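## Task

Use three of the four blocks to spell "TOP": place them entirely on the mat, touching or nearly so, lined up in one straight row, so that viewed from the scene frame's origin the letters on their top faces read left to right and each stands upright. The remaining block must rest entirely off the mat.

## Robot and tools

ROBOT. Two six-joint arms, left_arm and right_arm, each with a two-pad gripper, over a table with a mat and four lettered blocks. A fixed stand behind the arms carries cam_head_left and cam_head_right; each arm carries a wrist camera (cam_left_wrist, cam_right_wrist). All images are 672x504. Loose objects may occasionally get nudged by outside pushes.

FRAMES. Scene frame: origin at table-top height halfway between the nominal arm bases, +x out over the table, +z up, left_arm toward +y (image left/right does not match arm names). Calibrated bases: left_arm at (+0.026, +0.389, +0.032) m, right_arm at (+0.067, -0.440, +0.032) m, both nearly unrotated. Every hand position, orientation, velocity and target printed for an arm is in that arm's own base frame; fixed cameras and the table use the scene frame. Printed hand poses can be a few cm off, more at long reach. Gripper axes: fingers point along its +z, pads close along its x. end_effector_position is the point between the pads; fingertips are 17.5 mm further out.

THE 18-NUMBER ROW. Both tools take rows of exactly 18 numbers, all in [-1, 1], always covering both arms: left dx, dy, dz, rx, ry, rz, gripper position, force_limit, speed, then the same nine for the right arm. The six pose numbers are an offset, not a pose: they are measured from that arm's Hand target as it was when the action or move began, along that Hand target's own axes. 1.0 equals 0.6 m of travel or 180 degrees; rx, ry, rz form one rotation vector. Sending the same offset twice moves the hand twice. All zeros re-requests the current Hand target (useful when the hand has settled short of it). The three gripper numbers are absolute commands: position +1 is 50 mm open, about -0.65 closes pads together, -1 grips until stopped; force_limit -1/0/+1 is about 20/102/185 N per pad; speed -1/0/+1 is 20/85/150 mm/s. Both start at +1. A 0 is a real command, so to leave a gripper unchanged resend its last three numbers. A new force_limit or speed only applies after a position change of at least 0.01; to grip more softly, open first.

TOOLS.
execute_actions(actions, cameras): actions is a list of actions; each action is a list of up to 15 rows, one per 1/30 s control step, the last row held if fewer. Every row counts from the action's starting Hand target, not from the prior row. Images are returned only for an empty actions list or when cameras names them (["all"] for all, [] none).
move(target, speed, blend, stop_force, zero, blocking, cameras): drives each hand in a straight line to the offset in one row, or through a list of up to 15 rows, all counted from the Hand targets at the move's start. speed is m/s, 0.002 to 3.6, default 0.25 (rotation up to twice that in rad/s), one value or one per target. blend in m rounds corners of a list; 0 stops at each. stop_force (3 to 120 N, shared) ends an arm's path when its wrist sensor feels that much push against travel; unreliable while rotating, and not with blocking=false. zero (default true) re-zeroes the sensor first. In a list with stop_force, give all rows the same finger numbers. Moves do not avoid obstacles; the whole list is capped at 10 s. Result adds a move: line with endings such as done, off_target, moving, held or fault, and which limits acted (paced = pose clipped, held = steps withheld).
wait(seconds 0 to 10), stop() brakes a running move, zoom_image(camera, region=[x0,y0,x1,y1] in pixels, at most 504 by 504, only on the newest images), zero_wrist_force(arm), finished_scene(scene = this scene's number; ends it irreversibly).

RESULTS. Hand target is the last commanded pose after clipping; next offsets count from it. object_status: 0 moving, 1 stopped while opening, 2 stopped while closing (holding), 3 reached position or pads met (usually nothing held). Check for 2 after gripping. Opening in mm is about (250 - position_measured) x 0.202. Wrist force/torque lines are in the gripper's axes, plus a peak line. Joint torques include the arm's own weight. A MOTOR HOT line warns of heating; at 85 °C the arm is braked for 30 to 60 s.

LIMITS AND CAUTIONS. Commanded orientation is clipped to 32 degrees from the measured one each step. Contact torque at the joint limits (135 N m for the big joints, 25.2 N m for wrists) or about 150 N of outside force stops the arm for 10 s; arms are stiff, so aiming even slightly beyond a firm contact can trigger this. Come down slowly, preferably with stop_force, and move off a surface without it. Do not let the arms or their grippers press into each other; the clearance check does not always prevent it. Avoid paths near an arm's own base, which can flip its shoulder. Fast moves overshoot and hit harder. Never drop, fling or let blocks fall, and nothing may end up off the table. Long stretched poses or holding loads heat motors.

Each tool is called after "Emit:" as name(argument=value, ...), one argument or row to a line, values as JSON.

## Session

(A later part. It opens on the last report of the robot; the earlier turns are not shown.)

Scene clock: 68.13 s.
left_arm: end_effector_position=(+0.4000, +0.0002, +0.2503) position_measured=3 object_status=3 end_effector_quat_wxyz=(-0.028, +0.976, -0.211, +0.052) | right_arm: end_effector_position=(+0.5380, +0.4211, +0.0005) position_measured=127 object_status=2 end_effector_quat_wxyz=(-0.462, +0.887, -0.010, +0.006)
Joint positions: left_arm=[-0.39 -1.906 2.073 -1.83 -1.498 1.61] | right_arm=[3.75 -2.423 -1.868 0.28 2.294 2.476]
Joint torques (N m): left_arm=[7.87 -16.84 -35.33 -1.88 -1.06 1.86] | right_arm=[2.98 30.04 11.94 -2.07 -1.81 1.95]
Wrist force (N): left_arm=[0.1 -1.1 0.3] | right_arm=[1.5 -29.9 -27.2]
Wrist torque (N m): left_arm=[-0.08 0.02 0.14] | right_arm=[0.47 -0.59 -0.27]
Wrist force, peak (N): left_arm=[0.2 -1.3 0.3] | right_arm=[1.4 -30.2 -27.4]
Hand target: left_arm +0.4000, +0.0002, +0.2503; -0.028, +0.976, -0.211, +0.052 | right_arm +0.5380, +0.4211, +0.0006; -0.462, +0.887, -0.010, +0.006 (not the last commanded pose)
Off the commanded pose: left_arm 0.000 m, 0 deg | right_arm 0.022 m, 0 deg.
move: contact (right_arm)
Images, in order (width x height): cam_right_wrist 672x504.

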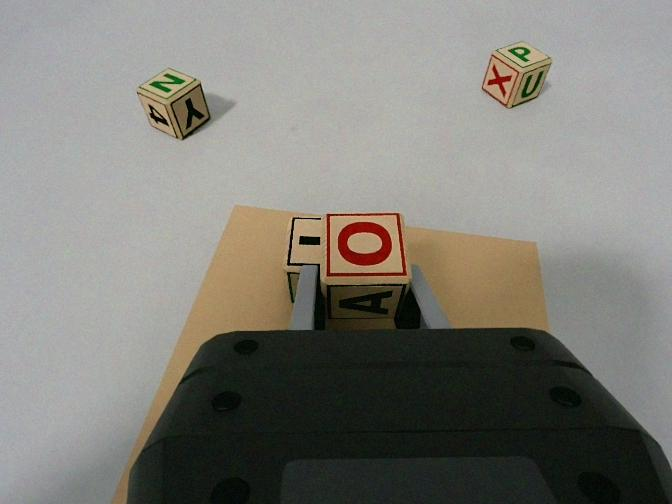

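Emit:
move(
  target=[0,0,0,0,0,0,1,-0.7,-0.6,0,-0.0055,-0.0038,0,0,0,-1,-0.7,-0.6],
  speed=0.05,
  cameras=["cam_right_wrist"],
)

Emit:
zoom_image(
  camera="cam_right_wrist",
  region=[220, 190, 460, 350],
)

Scene clock: 69.63 s.
left_arm: end_effector_position=(+0.4000, +0.0002, +0.2503) position_measured=3 object_status=3 end_effector_quat_wxyz=(-0.028, +0.976, -0.211, +0.052) | right_arm: end_effector_position=(+0.5380, +0.4211, +0.0045) position_measured=127 object_status=2 end_effector_quat_wxyz=(-0.462, +0.887, -0.010, +0.006)
Joint positions: left_arm=[-0.39 -1.906 2.073 -1.83 -1.498 1.61] | right_arm=[3.75 -2.414 -1.869 0.273 2.294 2.476]
Joint torques (N m): left_arm=[7.68 -16.72 -36.01 -1.93 -1.14 1.82] | right_arm=[7.7 54.65 3.45 1.74 1.98 2.34]
Wrist force (N): left_arm=[0.3 -1.1 0.3] | right_arm=[2.2 -4.1 0.7]
Wrist torque (N m): left_arm=[-0.07 0.00 0.14] | right_arm=[0.42 -0.26 -0.42]
Wrist force, peak (N): left_arm=[0.0 -1.3 0.2] | right_arm=[1.5 -29.9 -27.6]
Hand target: left_arm +0.4000, +0.0002, +0.2503; -0.028, +0.976, -0.211, +0.052 | right_arm +0.5380, +0.4211, +0.0046; -0.462, +0.887, -0.010, +0.006
Off the commanded pose: left_arm 0.000 m, 0 deg | right_arm 0.000 m, 0 deg.
move: done
Images, in order (width x height): cam_right_wrist 672x504.

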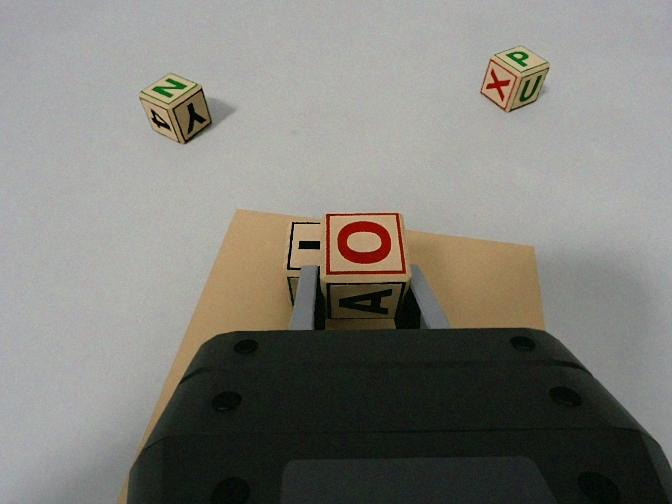

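Scaled by 2.100 from the camera's 672x504 image, which has a finer 960x720 frame.

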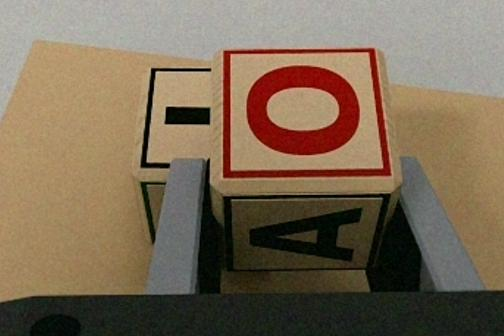

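Emit:
move(
  target=[0,0,0,0,0,0,1,-0.7,-0.6,-0.0248,0.0086,-0.0123,0,0,0,-1,-0.7,-0.6],
  speed=0.1,
  cameras=["cam_right_wrist"],
)

Emit:
zoom_image(
  camera="cam_right_wrist",
  region=[250, 170, 490, 330],
)

Scene clock: 73.10 s.
left_arm: end_effector_position=(+0.4000, +0.0002, +0.2503) position_measured=3 object_status=3 end_effector_quat_wxyz=(-0.028, +0.976, -0.211, +0.052) | right_arm: end_effector_position=(+0.5229, +0.4125, +0.0046) position_measured=127 object_status=2 end_effector_quat_wxyz=(-0.462, +0.887, -0.010, +0.006)
Joint positions: left_arm=[-0.39 -1.906 2.073 -1.83 -1.498 1.61] | right_arm=[3.753 -2.397 -1.922 0.31 2.292 2.479]
Joint torques (N m): left_arm=[7.8 -16.43 -35.48 -1.81 -1.08 1.66] | right_arm=[8.09 54.82 2.18 5.06 -0.11 2.46]
Wrist force (N): left_arm=[0.2 -1.2 0.4] | right_arm=[2.3 -4.1 1.1]
Wrist torque (N m): left_arm=[-0.09 0.01 0.14] | right_arm=[0.42 -0.27 -0.42]
Wrist force, peak (N): left_arm=[0.2 -1.4 0.4] | right_arm=[2.5 -4.4 1.2]
Hand target: left_arm +0.4000, +0.0002, +0.2503; -0.028, +0.976, -0.211, +0.052 | right_arm +0.5229, +0.4124, +0.0046; -0.462, +0.887, -0.010, +0.006
Off the commanded pose: left_arm 0.000 m, 0 deg | right_arm 0.000 m, 0 deg.
move: done
Images, in order (width x height): cam_right_wrist 672x504.

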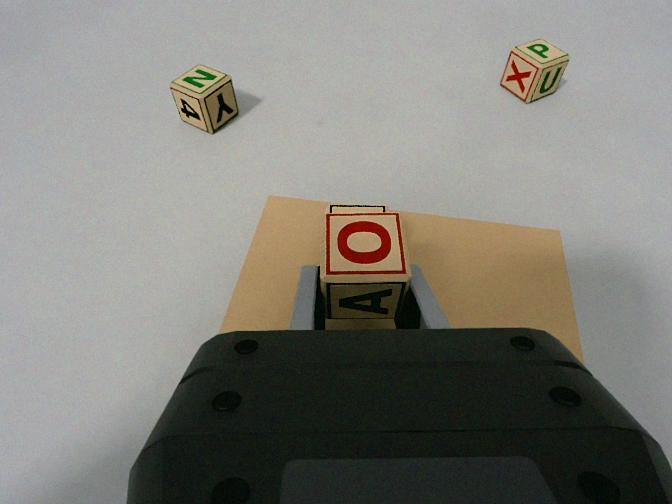

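Scaled by 2.100 from the camera's 672x504 image, which has a finer 960x720 frame.

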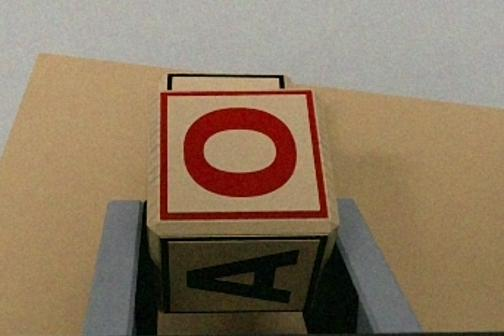

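Emit:
move(
  target=[0,0,0,0,0,0,1,-0.7,-0.6,0,0.0328,0.023,0,0,0,-1,-0.7,-0.6],
  speed=0.06,
  stop_force=8,
  cameras=["cam_right_wrist"],
)

Emit:
move(
  target=[0,0,0,0,0,0,1,-0.7,-0.6,0,0.0191,0.0134,0,0,0,-1,-0.7,-0.6],
  speed=0.006,
  stop_force=4,
  cameras=["cam_right_wrist"],
)

Scene clock: 75.27 s.
left_arm: end_effector_position=(+0.4000, +0.0002, +0.2503) position_measured=3 object_status=3 end_effector_quat_wxyz=(-0.028, +0.976, -0.211, +0.052) | right_arm: end_effector_position=(+0.5228, +0.4124, -0.0078) position_measured=127 object_status=2 end_effector_quat_wxyz=(-0.462, +0.887, -0.010, +0.006)
Joint positions: left_arm=[-0.39 -1.906 2.073 -1.83 -1.498 1.61] | right_arm=[3.753 -2.425 -1.916 0.332 2.292 2.479]
Joint torques (N m): left_arm=[8.11 -15.91 -35.55 -1.82 -1.12 1.78] | right_arm=[1.43 53.84 5.89 3.8 2.12 0.94]
Wrist force (N): left_arm=[0.1 -1.3 0.2] | right_arm=[1.4 -6.2 0.8]
Wrist torque (N m): left_arm=[-0.11 0.02 0.14] | right_arm=[0.39 -0.07 -0.45]
Wrist force, peak (N): left_arm=[0.3 -1.3 0.3] | right_arm=[-2.1 -39.9 -36.7]
Hand target: left_arm +0.4000, +0.0002, +0.2503; -0.028, +0.976, -0.211, +0.052 | right_arm +0.5228, +0.4124, -0.0077; -0.462, +0.887, -0.010, +0.006 (not the last commanded pose)
Off the commanded pose: left_arm 0.000 m, 0 deg | right_arm 0.012 m, 0 deg.
move: contact (right_arm)
Images, in order (width x height): cam_right_wrist 672x504.

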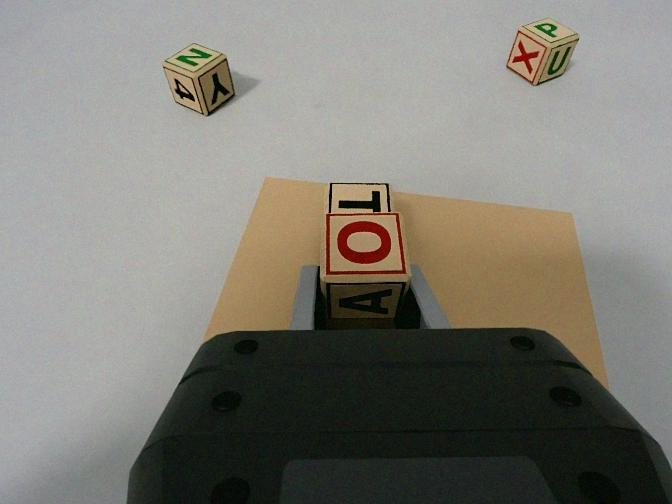

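Scene clock: 76.37 s.
left_arm: end_effector_position=(+0.4000, +0.0002, +0.2503) position_measured=3 object_status=3 end_effector_quat_wxyz=(-0.028, +0.976, -0.211, +0.052) | right_arm: end_effector_position=(+0.5228, +0.4124, -0.0080) position_measured=127 object_status=2 end_effector_quat_wxyz=(-0.462, +0.887, -0.010, +0.006)
Joint positions: left_arm=[-0.39 -1.906 2.073 -1.83 -1.498 1.61] | right_arm=[3.753 -2.426 -1.916 0.333 2.292 2.479]
Joint torques (N m): left_arm=[8.33 -16.52 -35.15 -1.92 -1.1 1.76] | right_arm=[0.52 50.87 0.5 1.31 -0.14 1.82]
Wrist force (N): left_arm=[0.2 -1.1 0.1] | right_arm=[1.6 -10.0 -2.6]
Wrist torque (N m): left_arm=[-0.06 0.02 0.14] | right_arm=[0.30 -0.04 -0.46]
Wrist force, peak (N): left_arm=[0.1 -1.3 0.2] | right_arm=[0.3 -13.2 -6.5]
Hand target: left_arm +0.4000, +0.0002, +0.2503; -0.028, +0.976, -0.211, +0.052 | right_arm +0.5228, +0.4124, -0.0080; -0.462, +0.887, -0.010, +0.006 (not the last commanded pose)
Off the commanded pose: left_arm 0.000 m, 0 deg | right_arm 0.014 m, 0 deg.
move: contact (right_arm)
Images, in order (width x height): cam_right_wrist 672x504.

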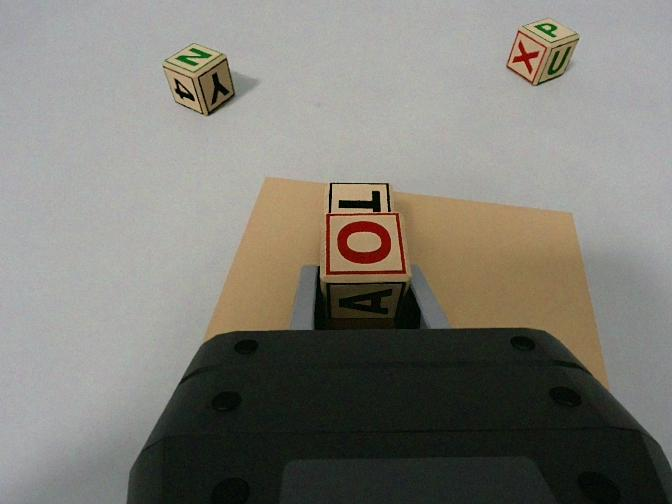

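Emit:
zoom_image(
  camera="cam_right_wrist",
  region=[300, 170, 430, 330],
)

Scaled by 3.150 from the camera's 672x504 image, which has a finer 960x720 frame.

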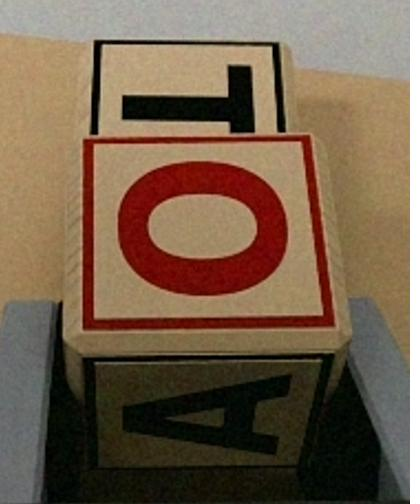

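Emit:
move(
  target=[0.329,0.2493,0.2345,-0.2032,0.0244,-0.1958,1,-0.7,-0.6,0,0,0,0,0,0,-1,-0.7,-0.6],
  speed=0.4,
  cameras=["cam_left_wrist"],
)

Emit:
zoom_image(
  camera="cam_left_wrist",
  region=[240, 150, 460, 310],
)

Scene clock: 85.57 s.
left_arm: end_effector_position=(+0.5336, -0.2130, +0.1167) position_measured=3 object_status=3 end_effector_quat_wxyz=(+0.299, +0.950, +0.083, +0.026) | right_arm: end_effector_position=(+0.5228, +0.4124, -0.0080) position_measured=127 object_status=2 end_effector_quat_wxyz=(-0.462, +0.887, -0.010, +0.006)
Joint positions: left_arm=[-0.394 -1.279 2.058 -2.709 -2.075 0.909] | right_arm=[3.753 -2.426 -1.916 0.333 2.292 2.479]
Joint torques (N m): left_arm=[-9.29 -22.6 -5.55 -5.38 -2.32 -1.7] | right_arm=[0.44 50.7 -0.63 3.37 -0.32 1.67]
Wrist force (N): left_arm=[-0.5 -2.4 0.2] | right_arm=[1.6 -9.9 -2.5]
Wrist torque (N m): left_arm=[-0.21 0.16 0.38] | right_arm=[0.33 -0.02 -0.47]
Wrist force, peak (N): left_arm=[0.5 -2.0 1.9] | right_arm=[1.8 -10.3 -2.5]
Hand target: left_arm +0.5336, -0.2130, +0.1167; +0.299, +0.950, +0.083, +0.026 | right_arm +0.5228, +0.4124, -0.0080; -0.462, +0.887, -0.010, +0.006
Off the commanded pose: left_arm 0.000 m, 0 deg | right_arm 0.000 m, 0 deg.
move: done
Images, in order (width x height): cam_left_wrist 672x504.

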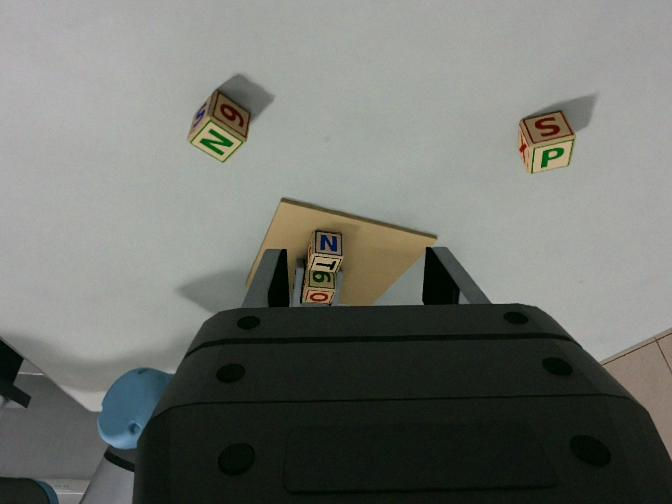

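Scaled by 2.291 from the camera's 672x504 image, which has a finer 960x720 frame.

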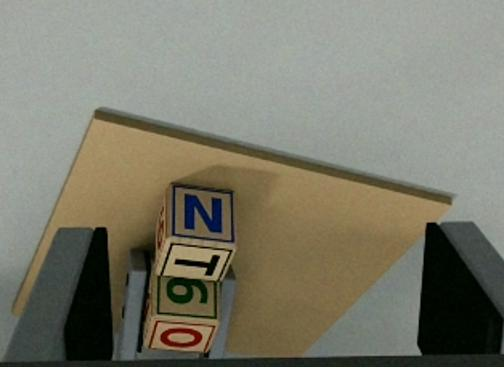

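Emit:
zoom_image(
  camera="cam_left_wrist",
  region=[285, 220, 365, 310],
)

Scaled by 5.600 from the camera's 672x504 image, which has a finer 960x720 frame.

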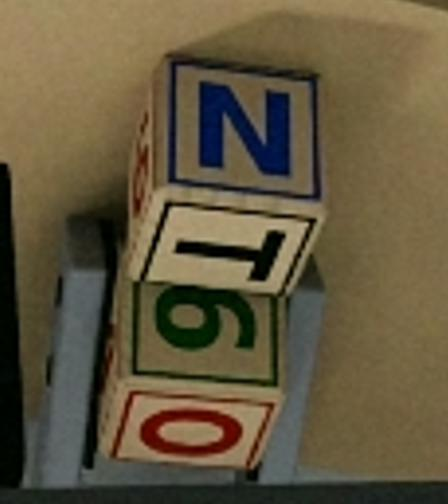

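Emit:
move(
  target=[0,0,0,0,0,0,1,-0.7,-0.6,0,-0.0403,-0.0588,0,0,0,-1,-0.7,-0.6],
  speed=0.15,
  cameras=["cam_left_wrist","cam_right_wrist"],
)

Emit:
zoom_image(
  camera="cam_left_wrist",
  region=[280, 220, 370, 310],
)

Scene clock: 92.73 s.
left_arm: end_effector_position=(+0.5336, -0.2130, +0.1167) position_measured=3 object_status=3 end_effector_quat_wxyz=(+0.299, +0.950, +0.083, +0.026) | right_arm: end_effector_position=(+0.5224, +0.3973, +0.0320) position_measured=127 object_status=2 end_effector_quat_wxyz=(-0.462, +0.887, -0.010, +0.006)
Joint positions: left_arm=[-0.394 -1.279 2.058 -2.709 -2.075 0.909] | right_arm=[3.73 -2.324 -1.953 0.253 2.306 2.456]
Joint torques (N m): left_arm=[-9.49 -22.48 -4.67 -5.2 -1.01 -1.56] | right_arm=[-6.38 52.82 4.2 2.05 3.24 -2.74]
Wrist force (N): left_arm=[-0.3 -2.3 0.5] | right_arm=[0.9 -3.9 1.2]
Wrist torque (N m): left_arm=[-0.20 0.13 0.38] | right_arm=[0.46 -0.04 -0.32]
Wrist force, peak (N): left_arm=[-0.3 -2.7 0.2] | right_arm=[2.0 -10.2 -2.6]
Hand target: left_arm +0.5336, -0.2130, +0.1167; +0.299, +0.950, +0.083, +0.026 | right_arm +0.5224, +0.3973, +0.0321; -0.462, +0.887, -0.010, +0.006
Off the commanded pose: left_arm 0.000 m, 0 deg | right_arm 0.000 m, 0 deg.
move: done
Images, in order (width x height): cam_left_wrist 672x504, cam_right_wrist 672x504.

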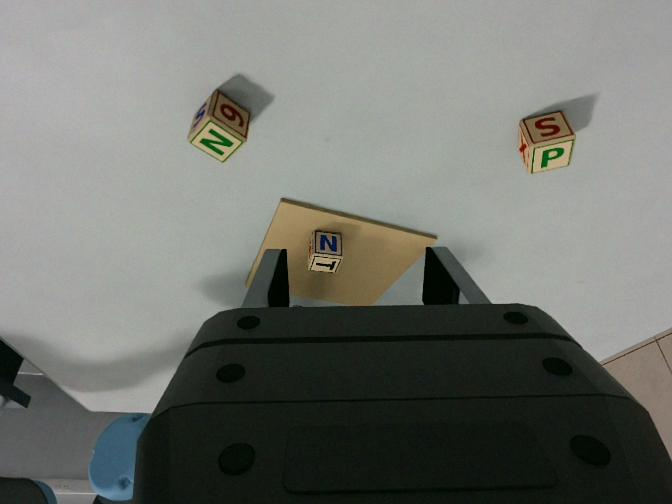

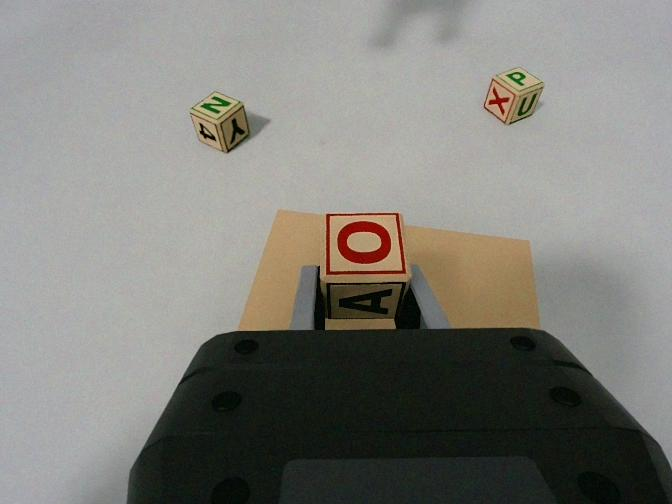

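Scaled by 5.600 from the camera's 672x504 image, which has a finer 960x720 frame.

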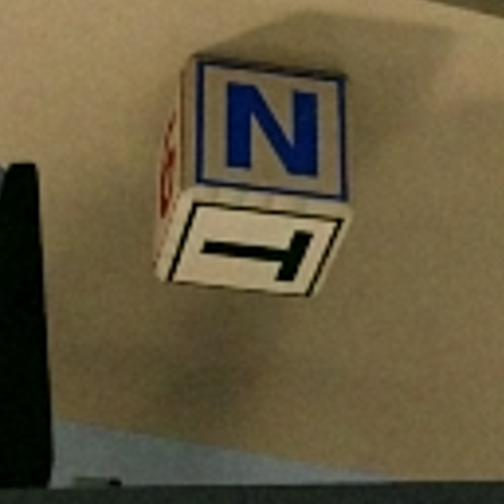

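Emit:
move(
  target=[0,0,-0.05,0.0833,0,0,1,-0.7,-0.6,0,0,0,0,0,0,-1,-0.7,-0.6],
  speed=0.4,
  cameras=["cam_left_wrist"],
)

Emit:
zoom_image(
  camera="cam_left_wrist",
  region=[250, 150, 410, 310],
)

Scene clock: 94.97 s.
left_arm: end_effector_position=(+0.5306, -0.1960, +0.1413) position_measured=3 object_status=3 end_effector_quat_wxyz=(+0.173, +0.981, +0.086, +0.015) | right_arm: end_effector_position=(+0.5224, +0.3973, +0.0321) position_measured=127 object_status=2 end_effector_quat_wxyz=(-0.462, +0.887, -0.010, +0.006)
Joint positions: left_arm=[-0.464 -1.371 1.952 -2.365 -1.849 0.902] | right_arm=[3.73 -2.323 -1.953 0.252 2.306 2.456]
Joint torques (N m): left_arm=[-8.79 -20.61 -32.05 -1.94 1.13 -1.59] | right_arm=[-7 53.66 3.79 1.94 3.14 -2.73]
Wrist force (N): left_arm=[-0.3 -2.3 0.2] | right_arm=[1.2 -4.0 1.0]
Wrist torque (N m): left_arm=[-0.25 0.18 0.29] | right_arm=[0.45 -0.08 -0.32]
Wrist force, peak (N): left_arm=[-0.5 -3.5 1.0] | right_arm=[1.2 -4.3 1.1]
Hand target: left_arm +0.5306, -0.1960, +0.1413; +0.173, +0.981, +0.086, +0.015 | right_arm +0.5224, +0.3973, +0.0321; -0.462, +0.887, -0.010, +0.006
Off the commanded pose: left_arm 0.000 m, 0 deg | right_arm 0.000 m, 0 deg.
move: done
Images, in order (width x height): cam_left_wrist 672x504.

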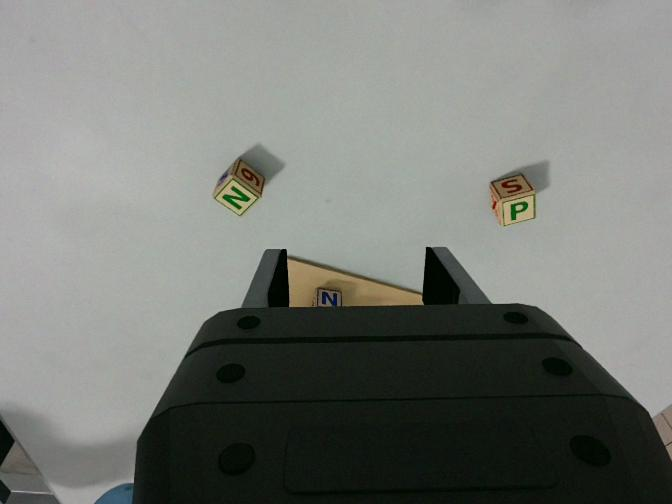

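Scaled by 3.150 from the camera's 672x504 image, which has a finer 960x720 frame.

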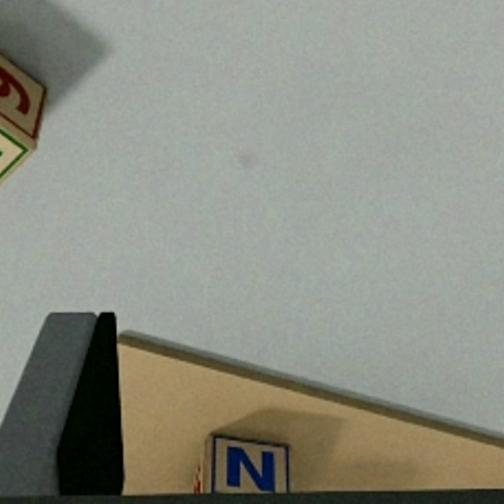

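Emit:
wait(
  seconds=0,
  cameras=["all"],
)

Scene clock: 97.10 s.
left_arm: end_effector_position=(+0.5306, -0.1960, +0.1413) position_measured=3 object_status=3 end_effector_quat_wxyz=(+0.173, +0.981, +0.086, +0.015) | right_arm: end_effector_position=(+0.5224, +0.3973, +0.0321) position_measured=127 object_status=2 end_effector_quat_wxyz=(-0.462, +0.887, -0.010, +0.006)
Joint positions: left_arm=[-0.464 -1.371 1.952 -2.365 -1.849 0.902] | right_arm=[3.73 -2.323 -1.953 0.252 2.306 2.456]
Joint torques (N m): left_arm=[-9.61 -21.37 -32.51 -1.91 1.03 -1.51] | right_arm=[-7.63 51.66 5.22 1.85 3.11 -2.49]
Wrist force (N): left_arm=[-0.4 -2.2 0.1] | right_arm=[0.9 -4.2 1.0]
Wrist torque (N m): left_arm=[-0.24 0.19 0.29] | right_arm=[0.42 -0.04 -0.32]
Wrist force, peak (N): left_arm=[-0.6 -2.5 0.2] | right_arm=[1.1 -4.2 1.3]
Hand target: left_arm +0.5306, -0.1960, +0.1413; +0.173, +0.981, +0.086, +0.015 | right_arm +0.5224, +0.3973, +0.0321; -0.462, +0.887, -0.010, +0.006
Tool commands: left_gripper/position=+1.0 left_gripper/force_limit=-0.7 left_gripper/speed=-0.6 right_gripper/position=-1.0 right_gripper/force_limit=-0.7 right_gripper/speed=-0.6
Off the commanded pose: left_arm 0.000 m, 0 deg | right_arm 0.000 m, 0 deg.

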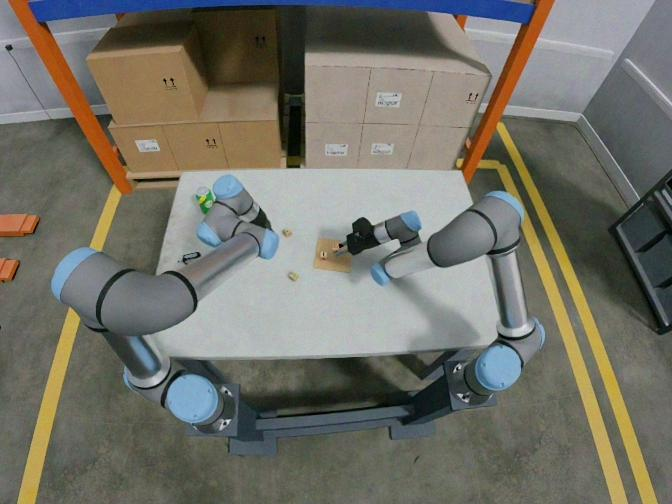

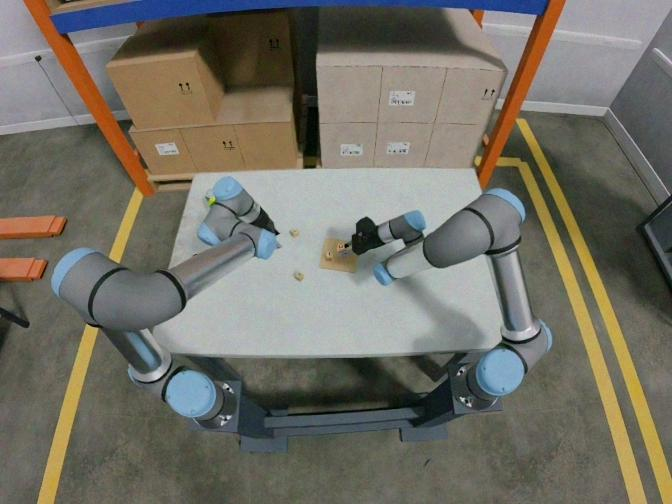

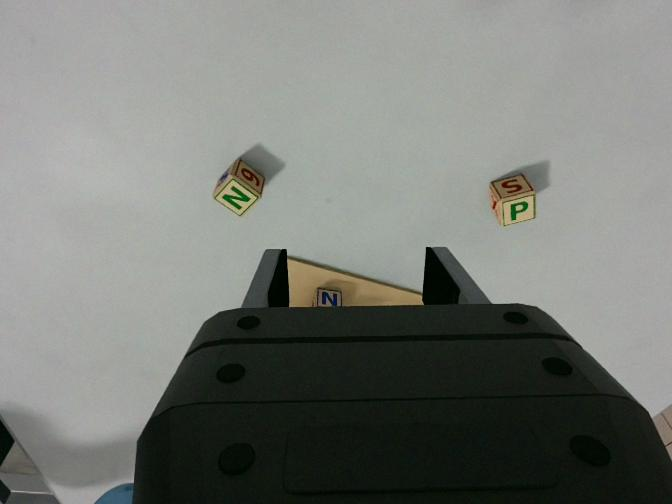

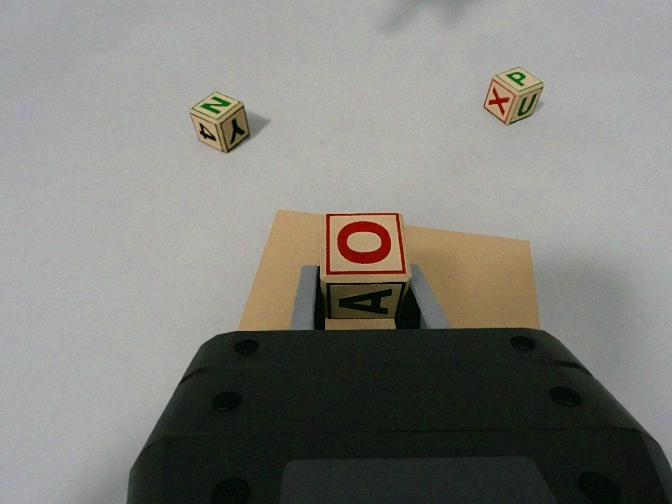

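Emit:
move(
  target=[
    [0,0,0,0,0,0,1,-0.7,-0.6, 0,0.0239,-0.0341,0,0,0,-1,-0.7,-0.6],
    [0,0,0,0,0,0,1,-0.7,-0.6, 0,0.0705,-0.0015,0,0,0,-1,-0.7,-0.6],
  ],
  speed=0.12,
  blend=[0.005,0],
)

Emit:
move(
  target=[0,0,0,0,0,0,1,-0.7,-0.6, 0,0.0355,0.0249,0,0,0,-1,-0.7,-0.6],
  speed=0.007,
  stop_force=5,
  cameras=["cam_right_wrist","cam_left_wrist"],
)

Scene clock: 99.60 s.
left_arm: end_effector_position=(+0.5306, -0.1960, +0.1413) position_measured=3 object_status=3 end_effector_quat_wxyz=(+0.173, +0.981, +0.086, +0.015) | right_arm: end_effector_position=(+0.5219, +0.3724, -0.0020) position_measured=127 object_status=2 end_effector_quat_wxyz=(-0.462, +0.887, -0.010, +0.006)
Joint positions: left_arm=[-0.464 -1.371 1.952 -2.365 -1.849 0.902] | right_arm=[3.691 -2.388 -1.971 0.307 2.331 2.414]
Joint torques (N m): left_arm=[-9.22 -21.43 -32.51 -1.95 1.09 -1.51] | right_arm=[-6.68 29.76 20.5 5.04 3.42 2.61]
Wrist force (N): left_arm=[-0.2 -2.3 0.2] | right_arm=[1.0 -4.0 1.2]
Wrist torque (N m): left_arm=[-0.25 0.16 0.29] | right_arm=[0.44 -0.07 -0.36]
Wrist force, peak (N): left_arm=[-0.4 -2.5 0.4] | right_arm=[1.0 -5.1 2.2]
Hand target: left_arm +0.5306, -0.1960, +0.1413; +0.173, +0.981, +0.086, +0.015 | right_arm +0.5219, +0.3724, -0.0021; -0.462, +0.887, -0.010, +0.006
Off the commanded pose: left_arm 0.000 m, 0 deg | right_arm 0.000 m, 0 deg.
move: done

Scene clock: 101.50 s.
left_arm: end_effector_position=(+0.5306, -0.1960, +0.1413) position_measured=3 object_status=3 end_effector_quat_wxyz=(+0.173, +0.981, +0.086, +0.015) | right_arm: end_effector_position=(+0.5219, +0.3724, -0.0080) position_measured=127 object_status=2 end_effector_quat_wxyz=(-0.462, +0.887, -0.010, +0.006)
Joint positions: left_arm=[-0.464 -1.371 1.952 -2.365 -1.849 0.902] | right_arm=[3.691 -2.403 -1.968 0.318 2.331 2.414]
Joint torques (N m): left_arm=[-9.59 -21.52 -32.59 -1.97 1.1 -1.33] | right_arm=[-4.6 50.38 -0.39 1.81 -0.47 2.41]
Wrist force (N): left_arm=[-0.3 -2.3 0.3] | right_arm=[1.7 -8.1 -1.6]
Wrist torque (N m): left_arm=[-0.25 0.18 0.30] | right_arm=[0.33 -0.06 -0.40]
Wrist force, peak (N): left_arm=[-0.3 -2.6 0.3] | right_arm=[0.3 -12.1 -7.0]
Hand target: left_arm +0.5306, -0.1960, +0.1413; +0.173, +0.981, +0.086, +0.015 | right_arm +0.5219, +0.3724, -0.0080; -0.462, +0.887, -0.010, +0.006 (not the last commanded pose)
Off the commanded pose: left_arm 0.000 m, 0 deg | right_arm 0.020 m, 0 deg.
move: contact (right_arm)
Images, in order (width x height): cam_left_wrist 672x504, cam_right_wrist 672x504.

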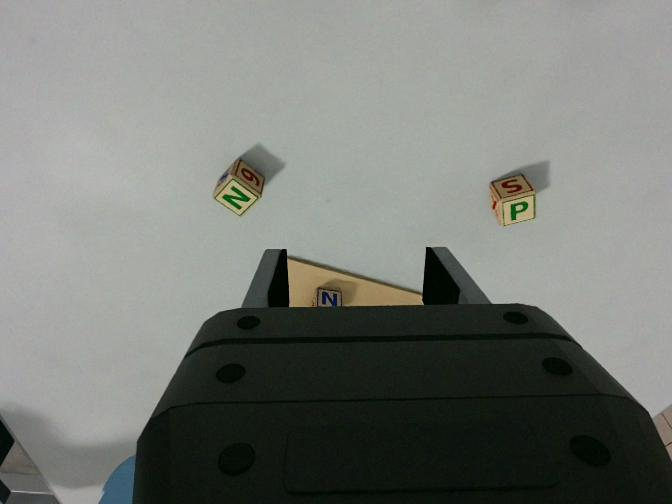

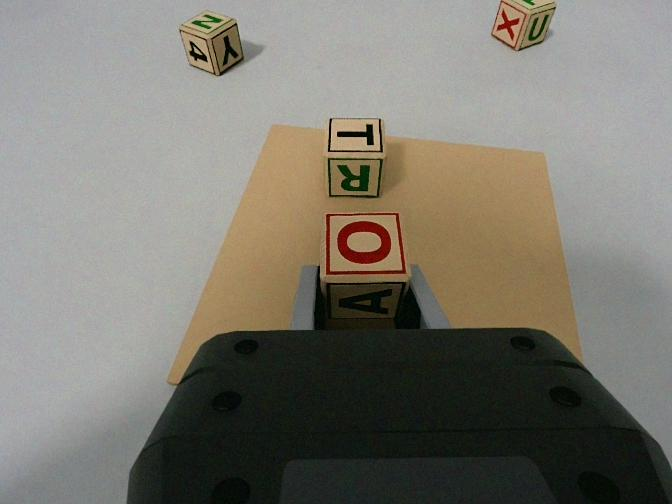

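Emit:
move(
  target=[
    [-0.0789,-0.1379,-0.1467,0,0,0,1,-0.7,-0.6, 0,-0.0792,-0.0555,0,0,0,-1,-0.7,-0.6],
    [-0.1577,-0.2758,-0.2933,0,0,0,1,-0.7,-0.6, -0.0397,-0.1557,0.0682,0,0,0,-1,-0.7,-0.6],
  ],
  speed=0.25,
  blend=[0.02,0],
  cameras=["cam_right_wrist"],
)

Scene clock: 111.60 s.
left_arm: end_effector_position=(+0.4001, -0.0001, +0.2502) position_measured=3 object_status=3 end_effector_quat_wxyz=(+0.173, +0.981, +0.086, +0.015) | right_arm: end_effector_position=(+0.5000, +0.4599, +0.0452) position_measured=127 object_status=2 end_effector_quat_wxyz=(-0.462, +0.887, -0.010, +0.006)
Joint positions: left_arm=[-0.122 -1.831 2.063 -1.907 -1.904 1.256] | right_arm=[3.849 -2.316 -1.929 0.295 2.228 2.571]
Joint torques (N m): left_arm=[9.2 -21.45 -36.85 -1.09 -2.04 1.95] | right_arm=[6.24 31.74 23.86 5.31 -0.1 2.73]
Wrist force (N): left_arm=[-0.4 -1.8 0.0] | right_arm=[1.1 -4.1 1.1]
Wrist torque (N m): left_arm=[-0.12 0.16 0.19] | right_arm=[0.42 -0.06 -0.43]
Wrist force, peak (N): left_arm=[-1.1 -3.6 -1.1] | right_arm=[1.8 -8.2 -1.7]
Hand target: left_arm +0.4001, -0.0001, +0.2502; +0.173, +0.981, +0.086, +0.015 | right_arm +0.5000, +0.4599, +0.0452; -0.462, +0.887, -0.010, +0.006
Off the commanded pose: left_arm 0.000 m, 0 deg | right_arm 0.000 m, 0 deg.
move: done
Images, in order (width x height): cam_right_wrist 672x504.

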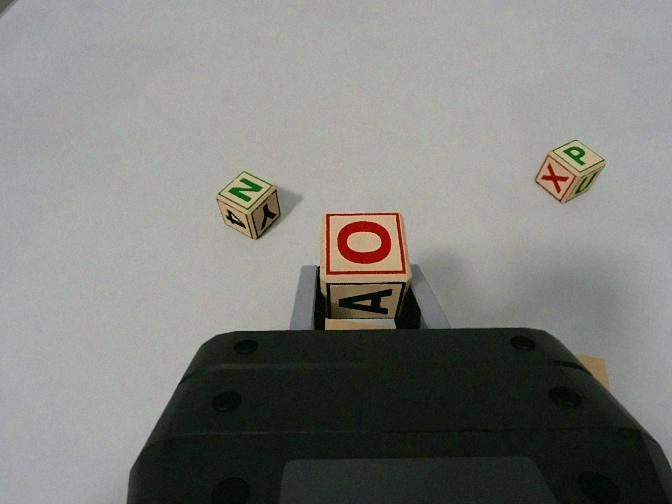

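Emit:
zoom_image(
  camera="cam_right_wrist",
  region=[200, 150, 420, 330],
)

Scaled by 2.291 from the camera's 672x504 image, which has a finer 960x720 frame.

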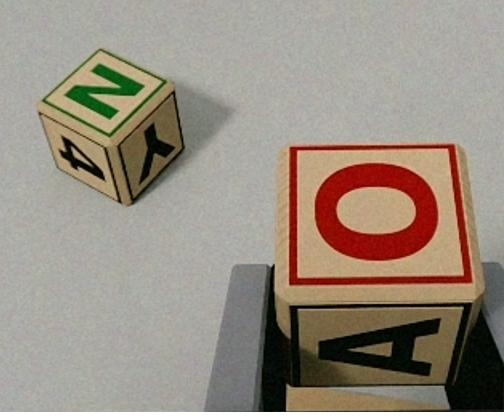

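Emit:
move(
  target=[
    [0,0,0,0,0,0,1,-0.7,-0.6, -0.1008,-0.0942,0.1345,0,0,0,-1,-0.7,-0.6],
    [0,0,0,0,0,0,1,-0.7,-0.6, -0.1008,-0.0395,0.1728,0,0,0,-1,-0.7,-0.6],
  ],
  speed=[0.2,0.08],
  blend=[0.003,0],
)

Emit:
move(
  target=[0,0,0,0,0,0,1,-0.7,-0.6, 0,0.0218,0.0153,0,0,0,-1,-0.7,-0.6],
  speed=0.006,
  stop_force=4,
  cameras=["cam_right_wrist"],
)

Scene clock: 115.27 s.
left_arm: end_effector_position=(+0.4001, -0.0001, +0.2502) position_measured=3 object_status=3 end_effector_quat_wxyz=(+0.173, +0.981, +0.086, +0.015) | right_arm: end_effector_position=(+0.4427, +0.5610, +0.0102) position_measured=127 object_status=2 end_effector_quat_wxyz=(-0.470, +0.883, -0.007, +0.011)
Joint positions: left_arm=[-0.122 -1.832 2.063 -1.907 -1.904 1.256] | right_arm=[4.055 -2.433 -1.876 0.475 2.078 2.742]
Joint torques (N m): left_arm=[7.86 -20.57 -34.75 -1.66 -2.02 1.81] | right_arm=[10.12 -11.91 1.29 -10.37 -6.74 2.77]
Wrist force (N): left_arm=[0.0 -1.7 0.1] | right_arm=[-4.9 -57.3 -51.3]
Wrist torque (N m): left_arm=[-0.09 0.09 0.19] | right_arm=[0.06 0.14 -0.62]
Wrist force, peak (N): left_arm=[-0.2 -2.2 0.2] | right_arm=[-4.9 -57.3 -51.3]
Hand target: left_arm +0.4001, -0.0001, +0.2502; +0.173, +0.981, +0.086, +0.015 | right_arm +0.4418, +0.5598, +0.0051; -0.462, +0.887, -0.010, +0.006
Off the commanded pose: left_arm 0.000 m, 0 deg | right_arm 0.005 m, 1 deg.
move: off_target (right_arm)

Scene clock: 118.83 s.
left_arm: end_effector_position=(+0.4001, -0.0001, +0.2502) position_measured=3 object_status=3 end_effector_quat_wxyz=(+0.173, +0.981, +0.086, +0.015) | right_arm: end_effector_position=(+0.4443, +0.5631, +0.0092) position_measured=127 object_status=2 end_effector_quat_wxyz=(-0.492, +0.870, +0.001, +0.028)
Joint positions: left_arm=[-0.122 -1.832 2.063 -1.907 -1.904 1.256] | right_arm=[4.055 -2.47 -1.87 0.569 2.077 2.743]
Joint torques (N m): left_arm=[7.85 -19.18 -35.02 -1.79 -1.88 1.85] | right_arm=[6.45 -9.79 -13.37 -10.83 -6.89 2.74]
Wrist force (N): left_arm=[-0.1 -1.9 0.1] | right_arm=[-6.0 -60.2 -43.8]
Wrist torque (N m): left_arm=[-0.14 0.12 0.19] | right_arm=[0.25 0.13 -0.72]
Wrist force, peak (N): left_arm=[-0.2 -2.0 0.1] | right_arm=[-5.0 -57.6 -51.4]
Hand target: left_arm +0.4001, -0.0001, +0.2502; +0.173, +0.981, +0.086, +0.015 | right_arm +0.4418, +0.5599, -0.0108; -0.462, +0.887, -0.010, +0.006
Off the commanded pose: left_arm 0.000 m, 0 deg | right_arm 0.020 m, 5 deg.
move: off_target (right_arm)
Images, in order (width x height): cam_right_wrist 672x504.

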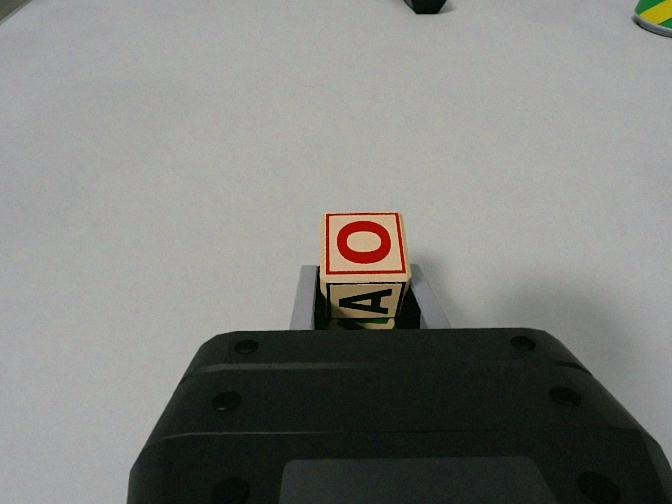

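Emit:
move(
  target=[0,0,0,0,0,0,1,-0.7,-0.6, 0,-0.0307,-0.0215,0,0,0,-1,-0.7,-0.6],
  speed=0.05,
  cameras=["all"],
)

Scene clock: 120.47 s.
left_arm: end_effector_position=(+0.4001, -0.0001, +0.2502) position_measured=3 object_status=3 end_effector_quat_wxyz=(+0.173, +0.981, +0.086, +0.015) | right_arm: end_effector_position=(+0.4417, +0.5598, +0.0115) position_measured=127 object_status=2 end_effector_quat_wxyz=(-0.462, +0.887, -0.010, +0.006)
Joint positions: left_arm=[-0.122 -1.832 2.063 -1.907 -1.904 1.256] | right_arm=[4.055 -2.419 -1.879 0.442 2.078 2.742]
Joint torques (N m): left_arm=[7.21 -18.65 -34.61 -1.78 -2.01 1.82] | right_arm=[-6.6 30.14 -5.02 -7.27 1.09 -1.92]
Wrist force (N): left_arm=[0.1 -1.7 0.2] | right_arm=[8.0 -40.3 -11.8]
Wrist torque (N m): left_arm=[-0.11 0.08 0.19] | right_arm=[0.26 0.24 -0.83]
Wrist force, peak (N): left_arm=[-0.2 -2.0 0.0] | right_arm=[-5.7 -60.7 -43.9]
Hand target: left_arm +0.4001, -0.0001, +0.2502; +0.173, +0.981, +0.086, +0.015 | right_arm +0.4418, +0.5599, +0.0116; -0.462, +0.887, -0.010, +0.006
Off the commanded pose: left_arm 0.000 m, 0 deg | right_arm 0.000 m, 0 deg.
move: done

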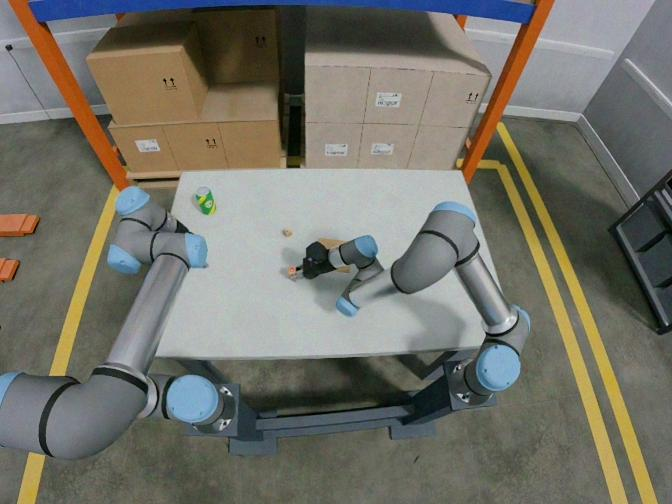

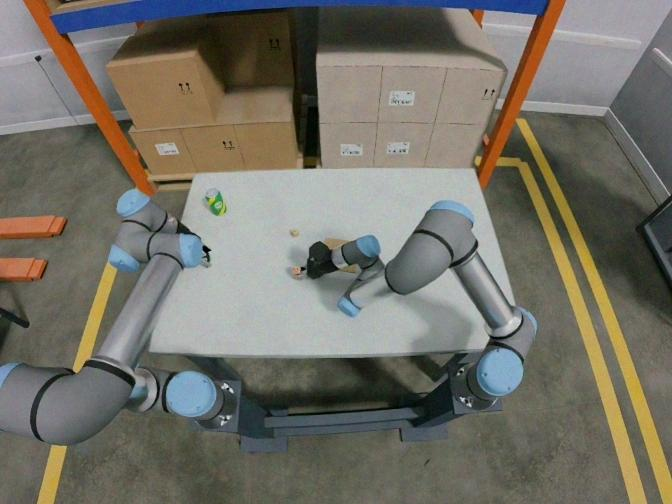

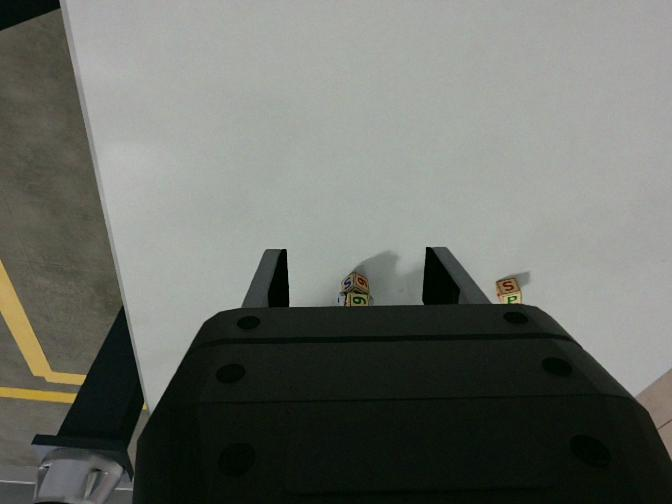

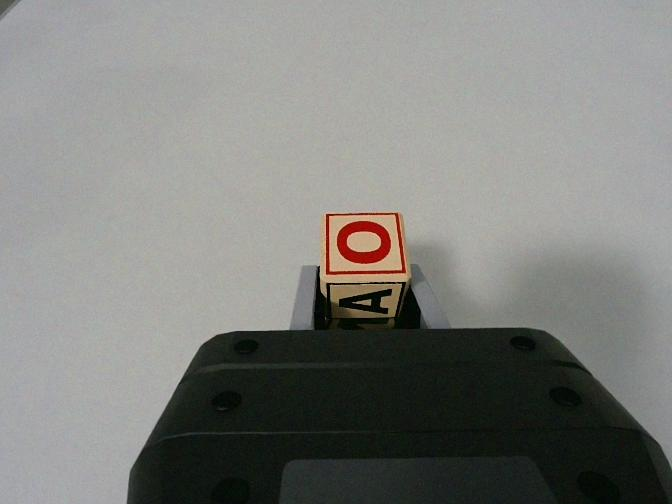

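Emit:
move(
  target=[0,0,0,0,0,0,1,-0.7,-0.6, 0,-0.0041,-0.0029,0,0,0,-1,-0.7,-0.6],
  speed=0.02,
)

Emit:
zoom_image(
  camera="cam_left_wrist",
  region=[300, 250, 400, 325],
)

Scene clock: 121.70 s.
left_arm: end_effector_position=(+0.4001, -0.0001, +0.2502) position_measured=3 object_status=3 end_effector_quat_wxyz=(+0.173, +0.981, +0.086, +0.015) | right_arm: end_effector_position=(+0.4418, +0.5598, +0.0145) position_measured=127 object_status=2 end_effector_quat_wxyz=(-0.462, +0.887, -0.010, +0.006)
Joint positions: left_arm=[-0.122 -1.832 2.063 -1.907 -1.904 1.256] | right_arm=[4.055 -2.412 -1.881 0.437 2.078 2.741]
Joint torques (N m): left_arm=[8.19 -18.68 -35.48 -1.78 -1.96 1.88] | right_arm=[-7.2 55.39 4.45 2.06 -0.18 -2.27]
Wrist force (N): left_arm=[-0.2 -1.6 0.0] | right_arm=[-0.8 -3.9 0.0]
Wrist torque (N m): left_arm=[-0.10 0.13 0.20] | right_arm=[0.45 0.22 -0.29]
Wrist force, peak (N): left_arm=[-0.2 -2.0 0.3] | right_arm=[7.7 -40.3 -11.7]
Hand target: left_arm +0.4001, -0.0001, +0.2502; +0.173, +0.981, +0.086, +0.015 | right_arm +0.4418, +0.5598, +0.0147; -0.462, +0.887, -0.010, +0.006
Off the commanded pose: left_arm 0.000 m, 0 deg | right_arm 0.000 m, 0 deg.
move: done

Scaled by 5.040 from the camera's 672x504 image, which has a finer 960x720 frame.
This view is cut from an older image: the scene may have changed since it was taken.

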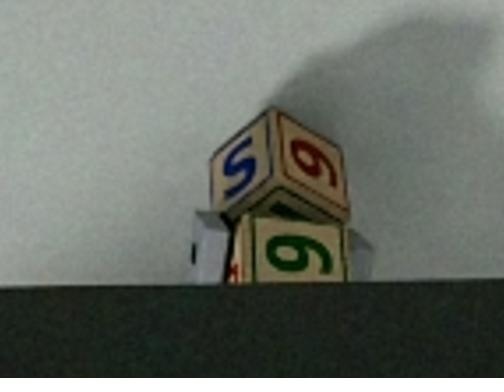

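Emit:
wait(
  seconds=0,
  cameras=["cam_right_wrist","cam_left_wrist"],
)

Emit:
zoom_image(
  camera="cam_right_wrist",
  region=[290, 200, 440, 335],
)

Emit:
zoom_image(
  camera="cam_left_wrist",
  region=[320, 260, 390, 310],
)

Scene clock: 124.10 s.
left_arm: end_effector_position=(+0.4001, -0.0001, +0.2502) position_measured=3 object_status=3 end_effector_quat_wxyz=(+0.173, +0.981, +0.086, +0.015) | right_arm: end_effector_position=(+0.4418, +0.5598, +0.0147) position_measured=127 object_status=2 end_effector_quat_wxyz=(-0.462, +0.887, -0.010, +0.006)
Joint positions: left_arm=[-0.122 -1.832 2.063 -1.907 -1.904 1.256] | right_arm=[4.055 -2.412 -1.881 0.437 2.078 2.741]
Joint torques (N m): left_arm=[6.92 -17.41 -34.54 -1.69 -1.86 1.81] | right_arm=[-8.09 55.6 10.22 1.8 -0.64 -2.1]
Wrist force (N): left_arm=[0.0 -1.9 0.1] | right_arm=[-0.7 -3.9 -0.1]
Wrist torque (N m): left_arm=[-0.14 0.10 0.19] | right_arm=[0.44 0.21 -0.29]
Wrist force, peak (N): left_arm=[-0.3 -2.0 -0.1] | right_arm=[-0.6 -4.2 -0.1]
Hand target: left_arm +0.4001, -0.0001, +0.2502; +0.173, +0.981, +0.086, +0.015 | right_arm +0.4418, +0.5598, +0.0147; -0.462, +0.887, -0.010, +0.006
Tool commands: left_gripper/position=+1.0 left_gripper/force_limit=-0.7 left_gripper/speed=-0.6 right_gripper/position=-1.0 right_gripper/force_limit=-0.7 right_gripper/speed=-0.6
Off the commanded pose: left_arm 0.000 m, 0 deg | right_arm 0.000 m, 0 deg.
Images, in order (width x height): cam_left_wrist 672x504, cam_right_wrist 672x504.

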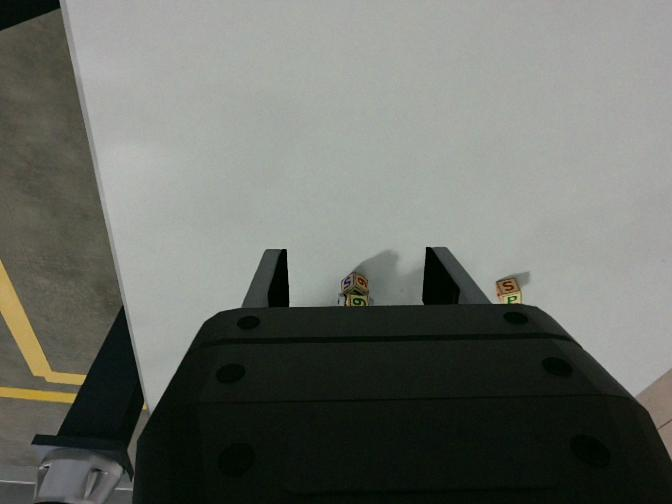

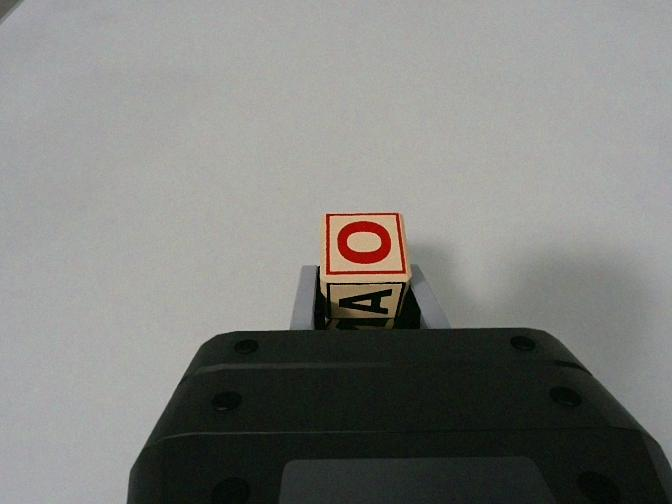

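Scaled by 3.360 from the camera's 672x504 image, which has a finer 960x720 frame.

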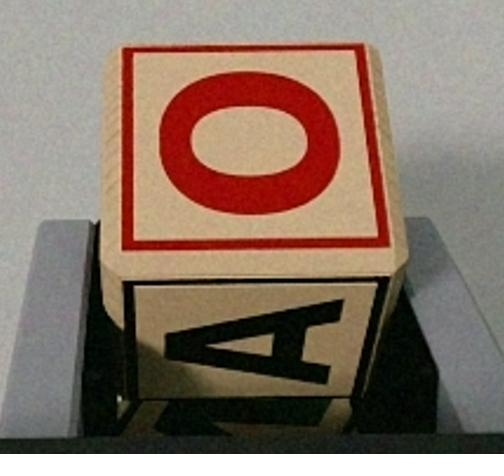

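Scaled by 7.200 from the camera's 672x504 image, which has a finer 960x720 frame.

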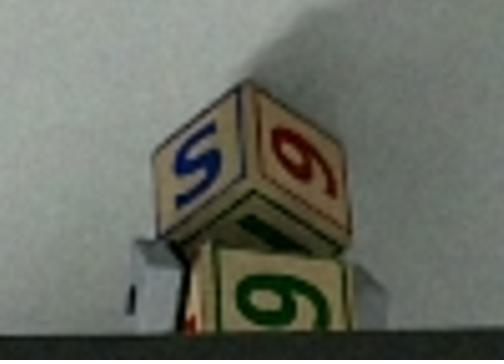

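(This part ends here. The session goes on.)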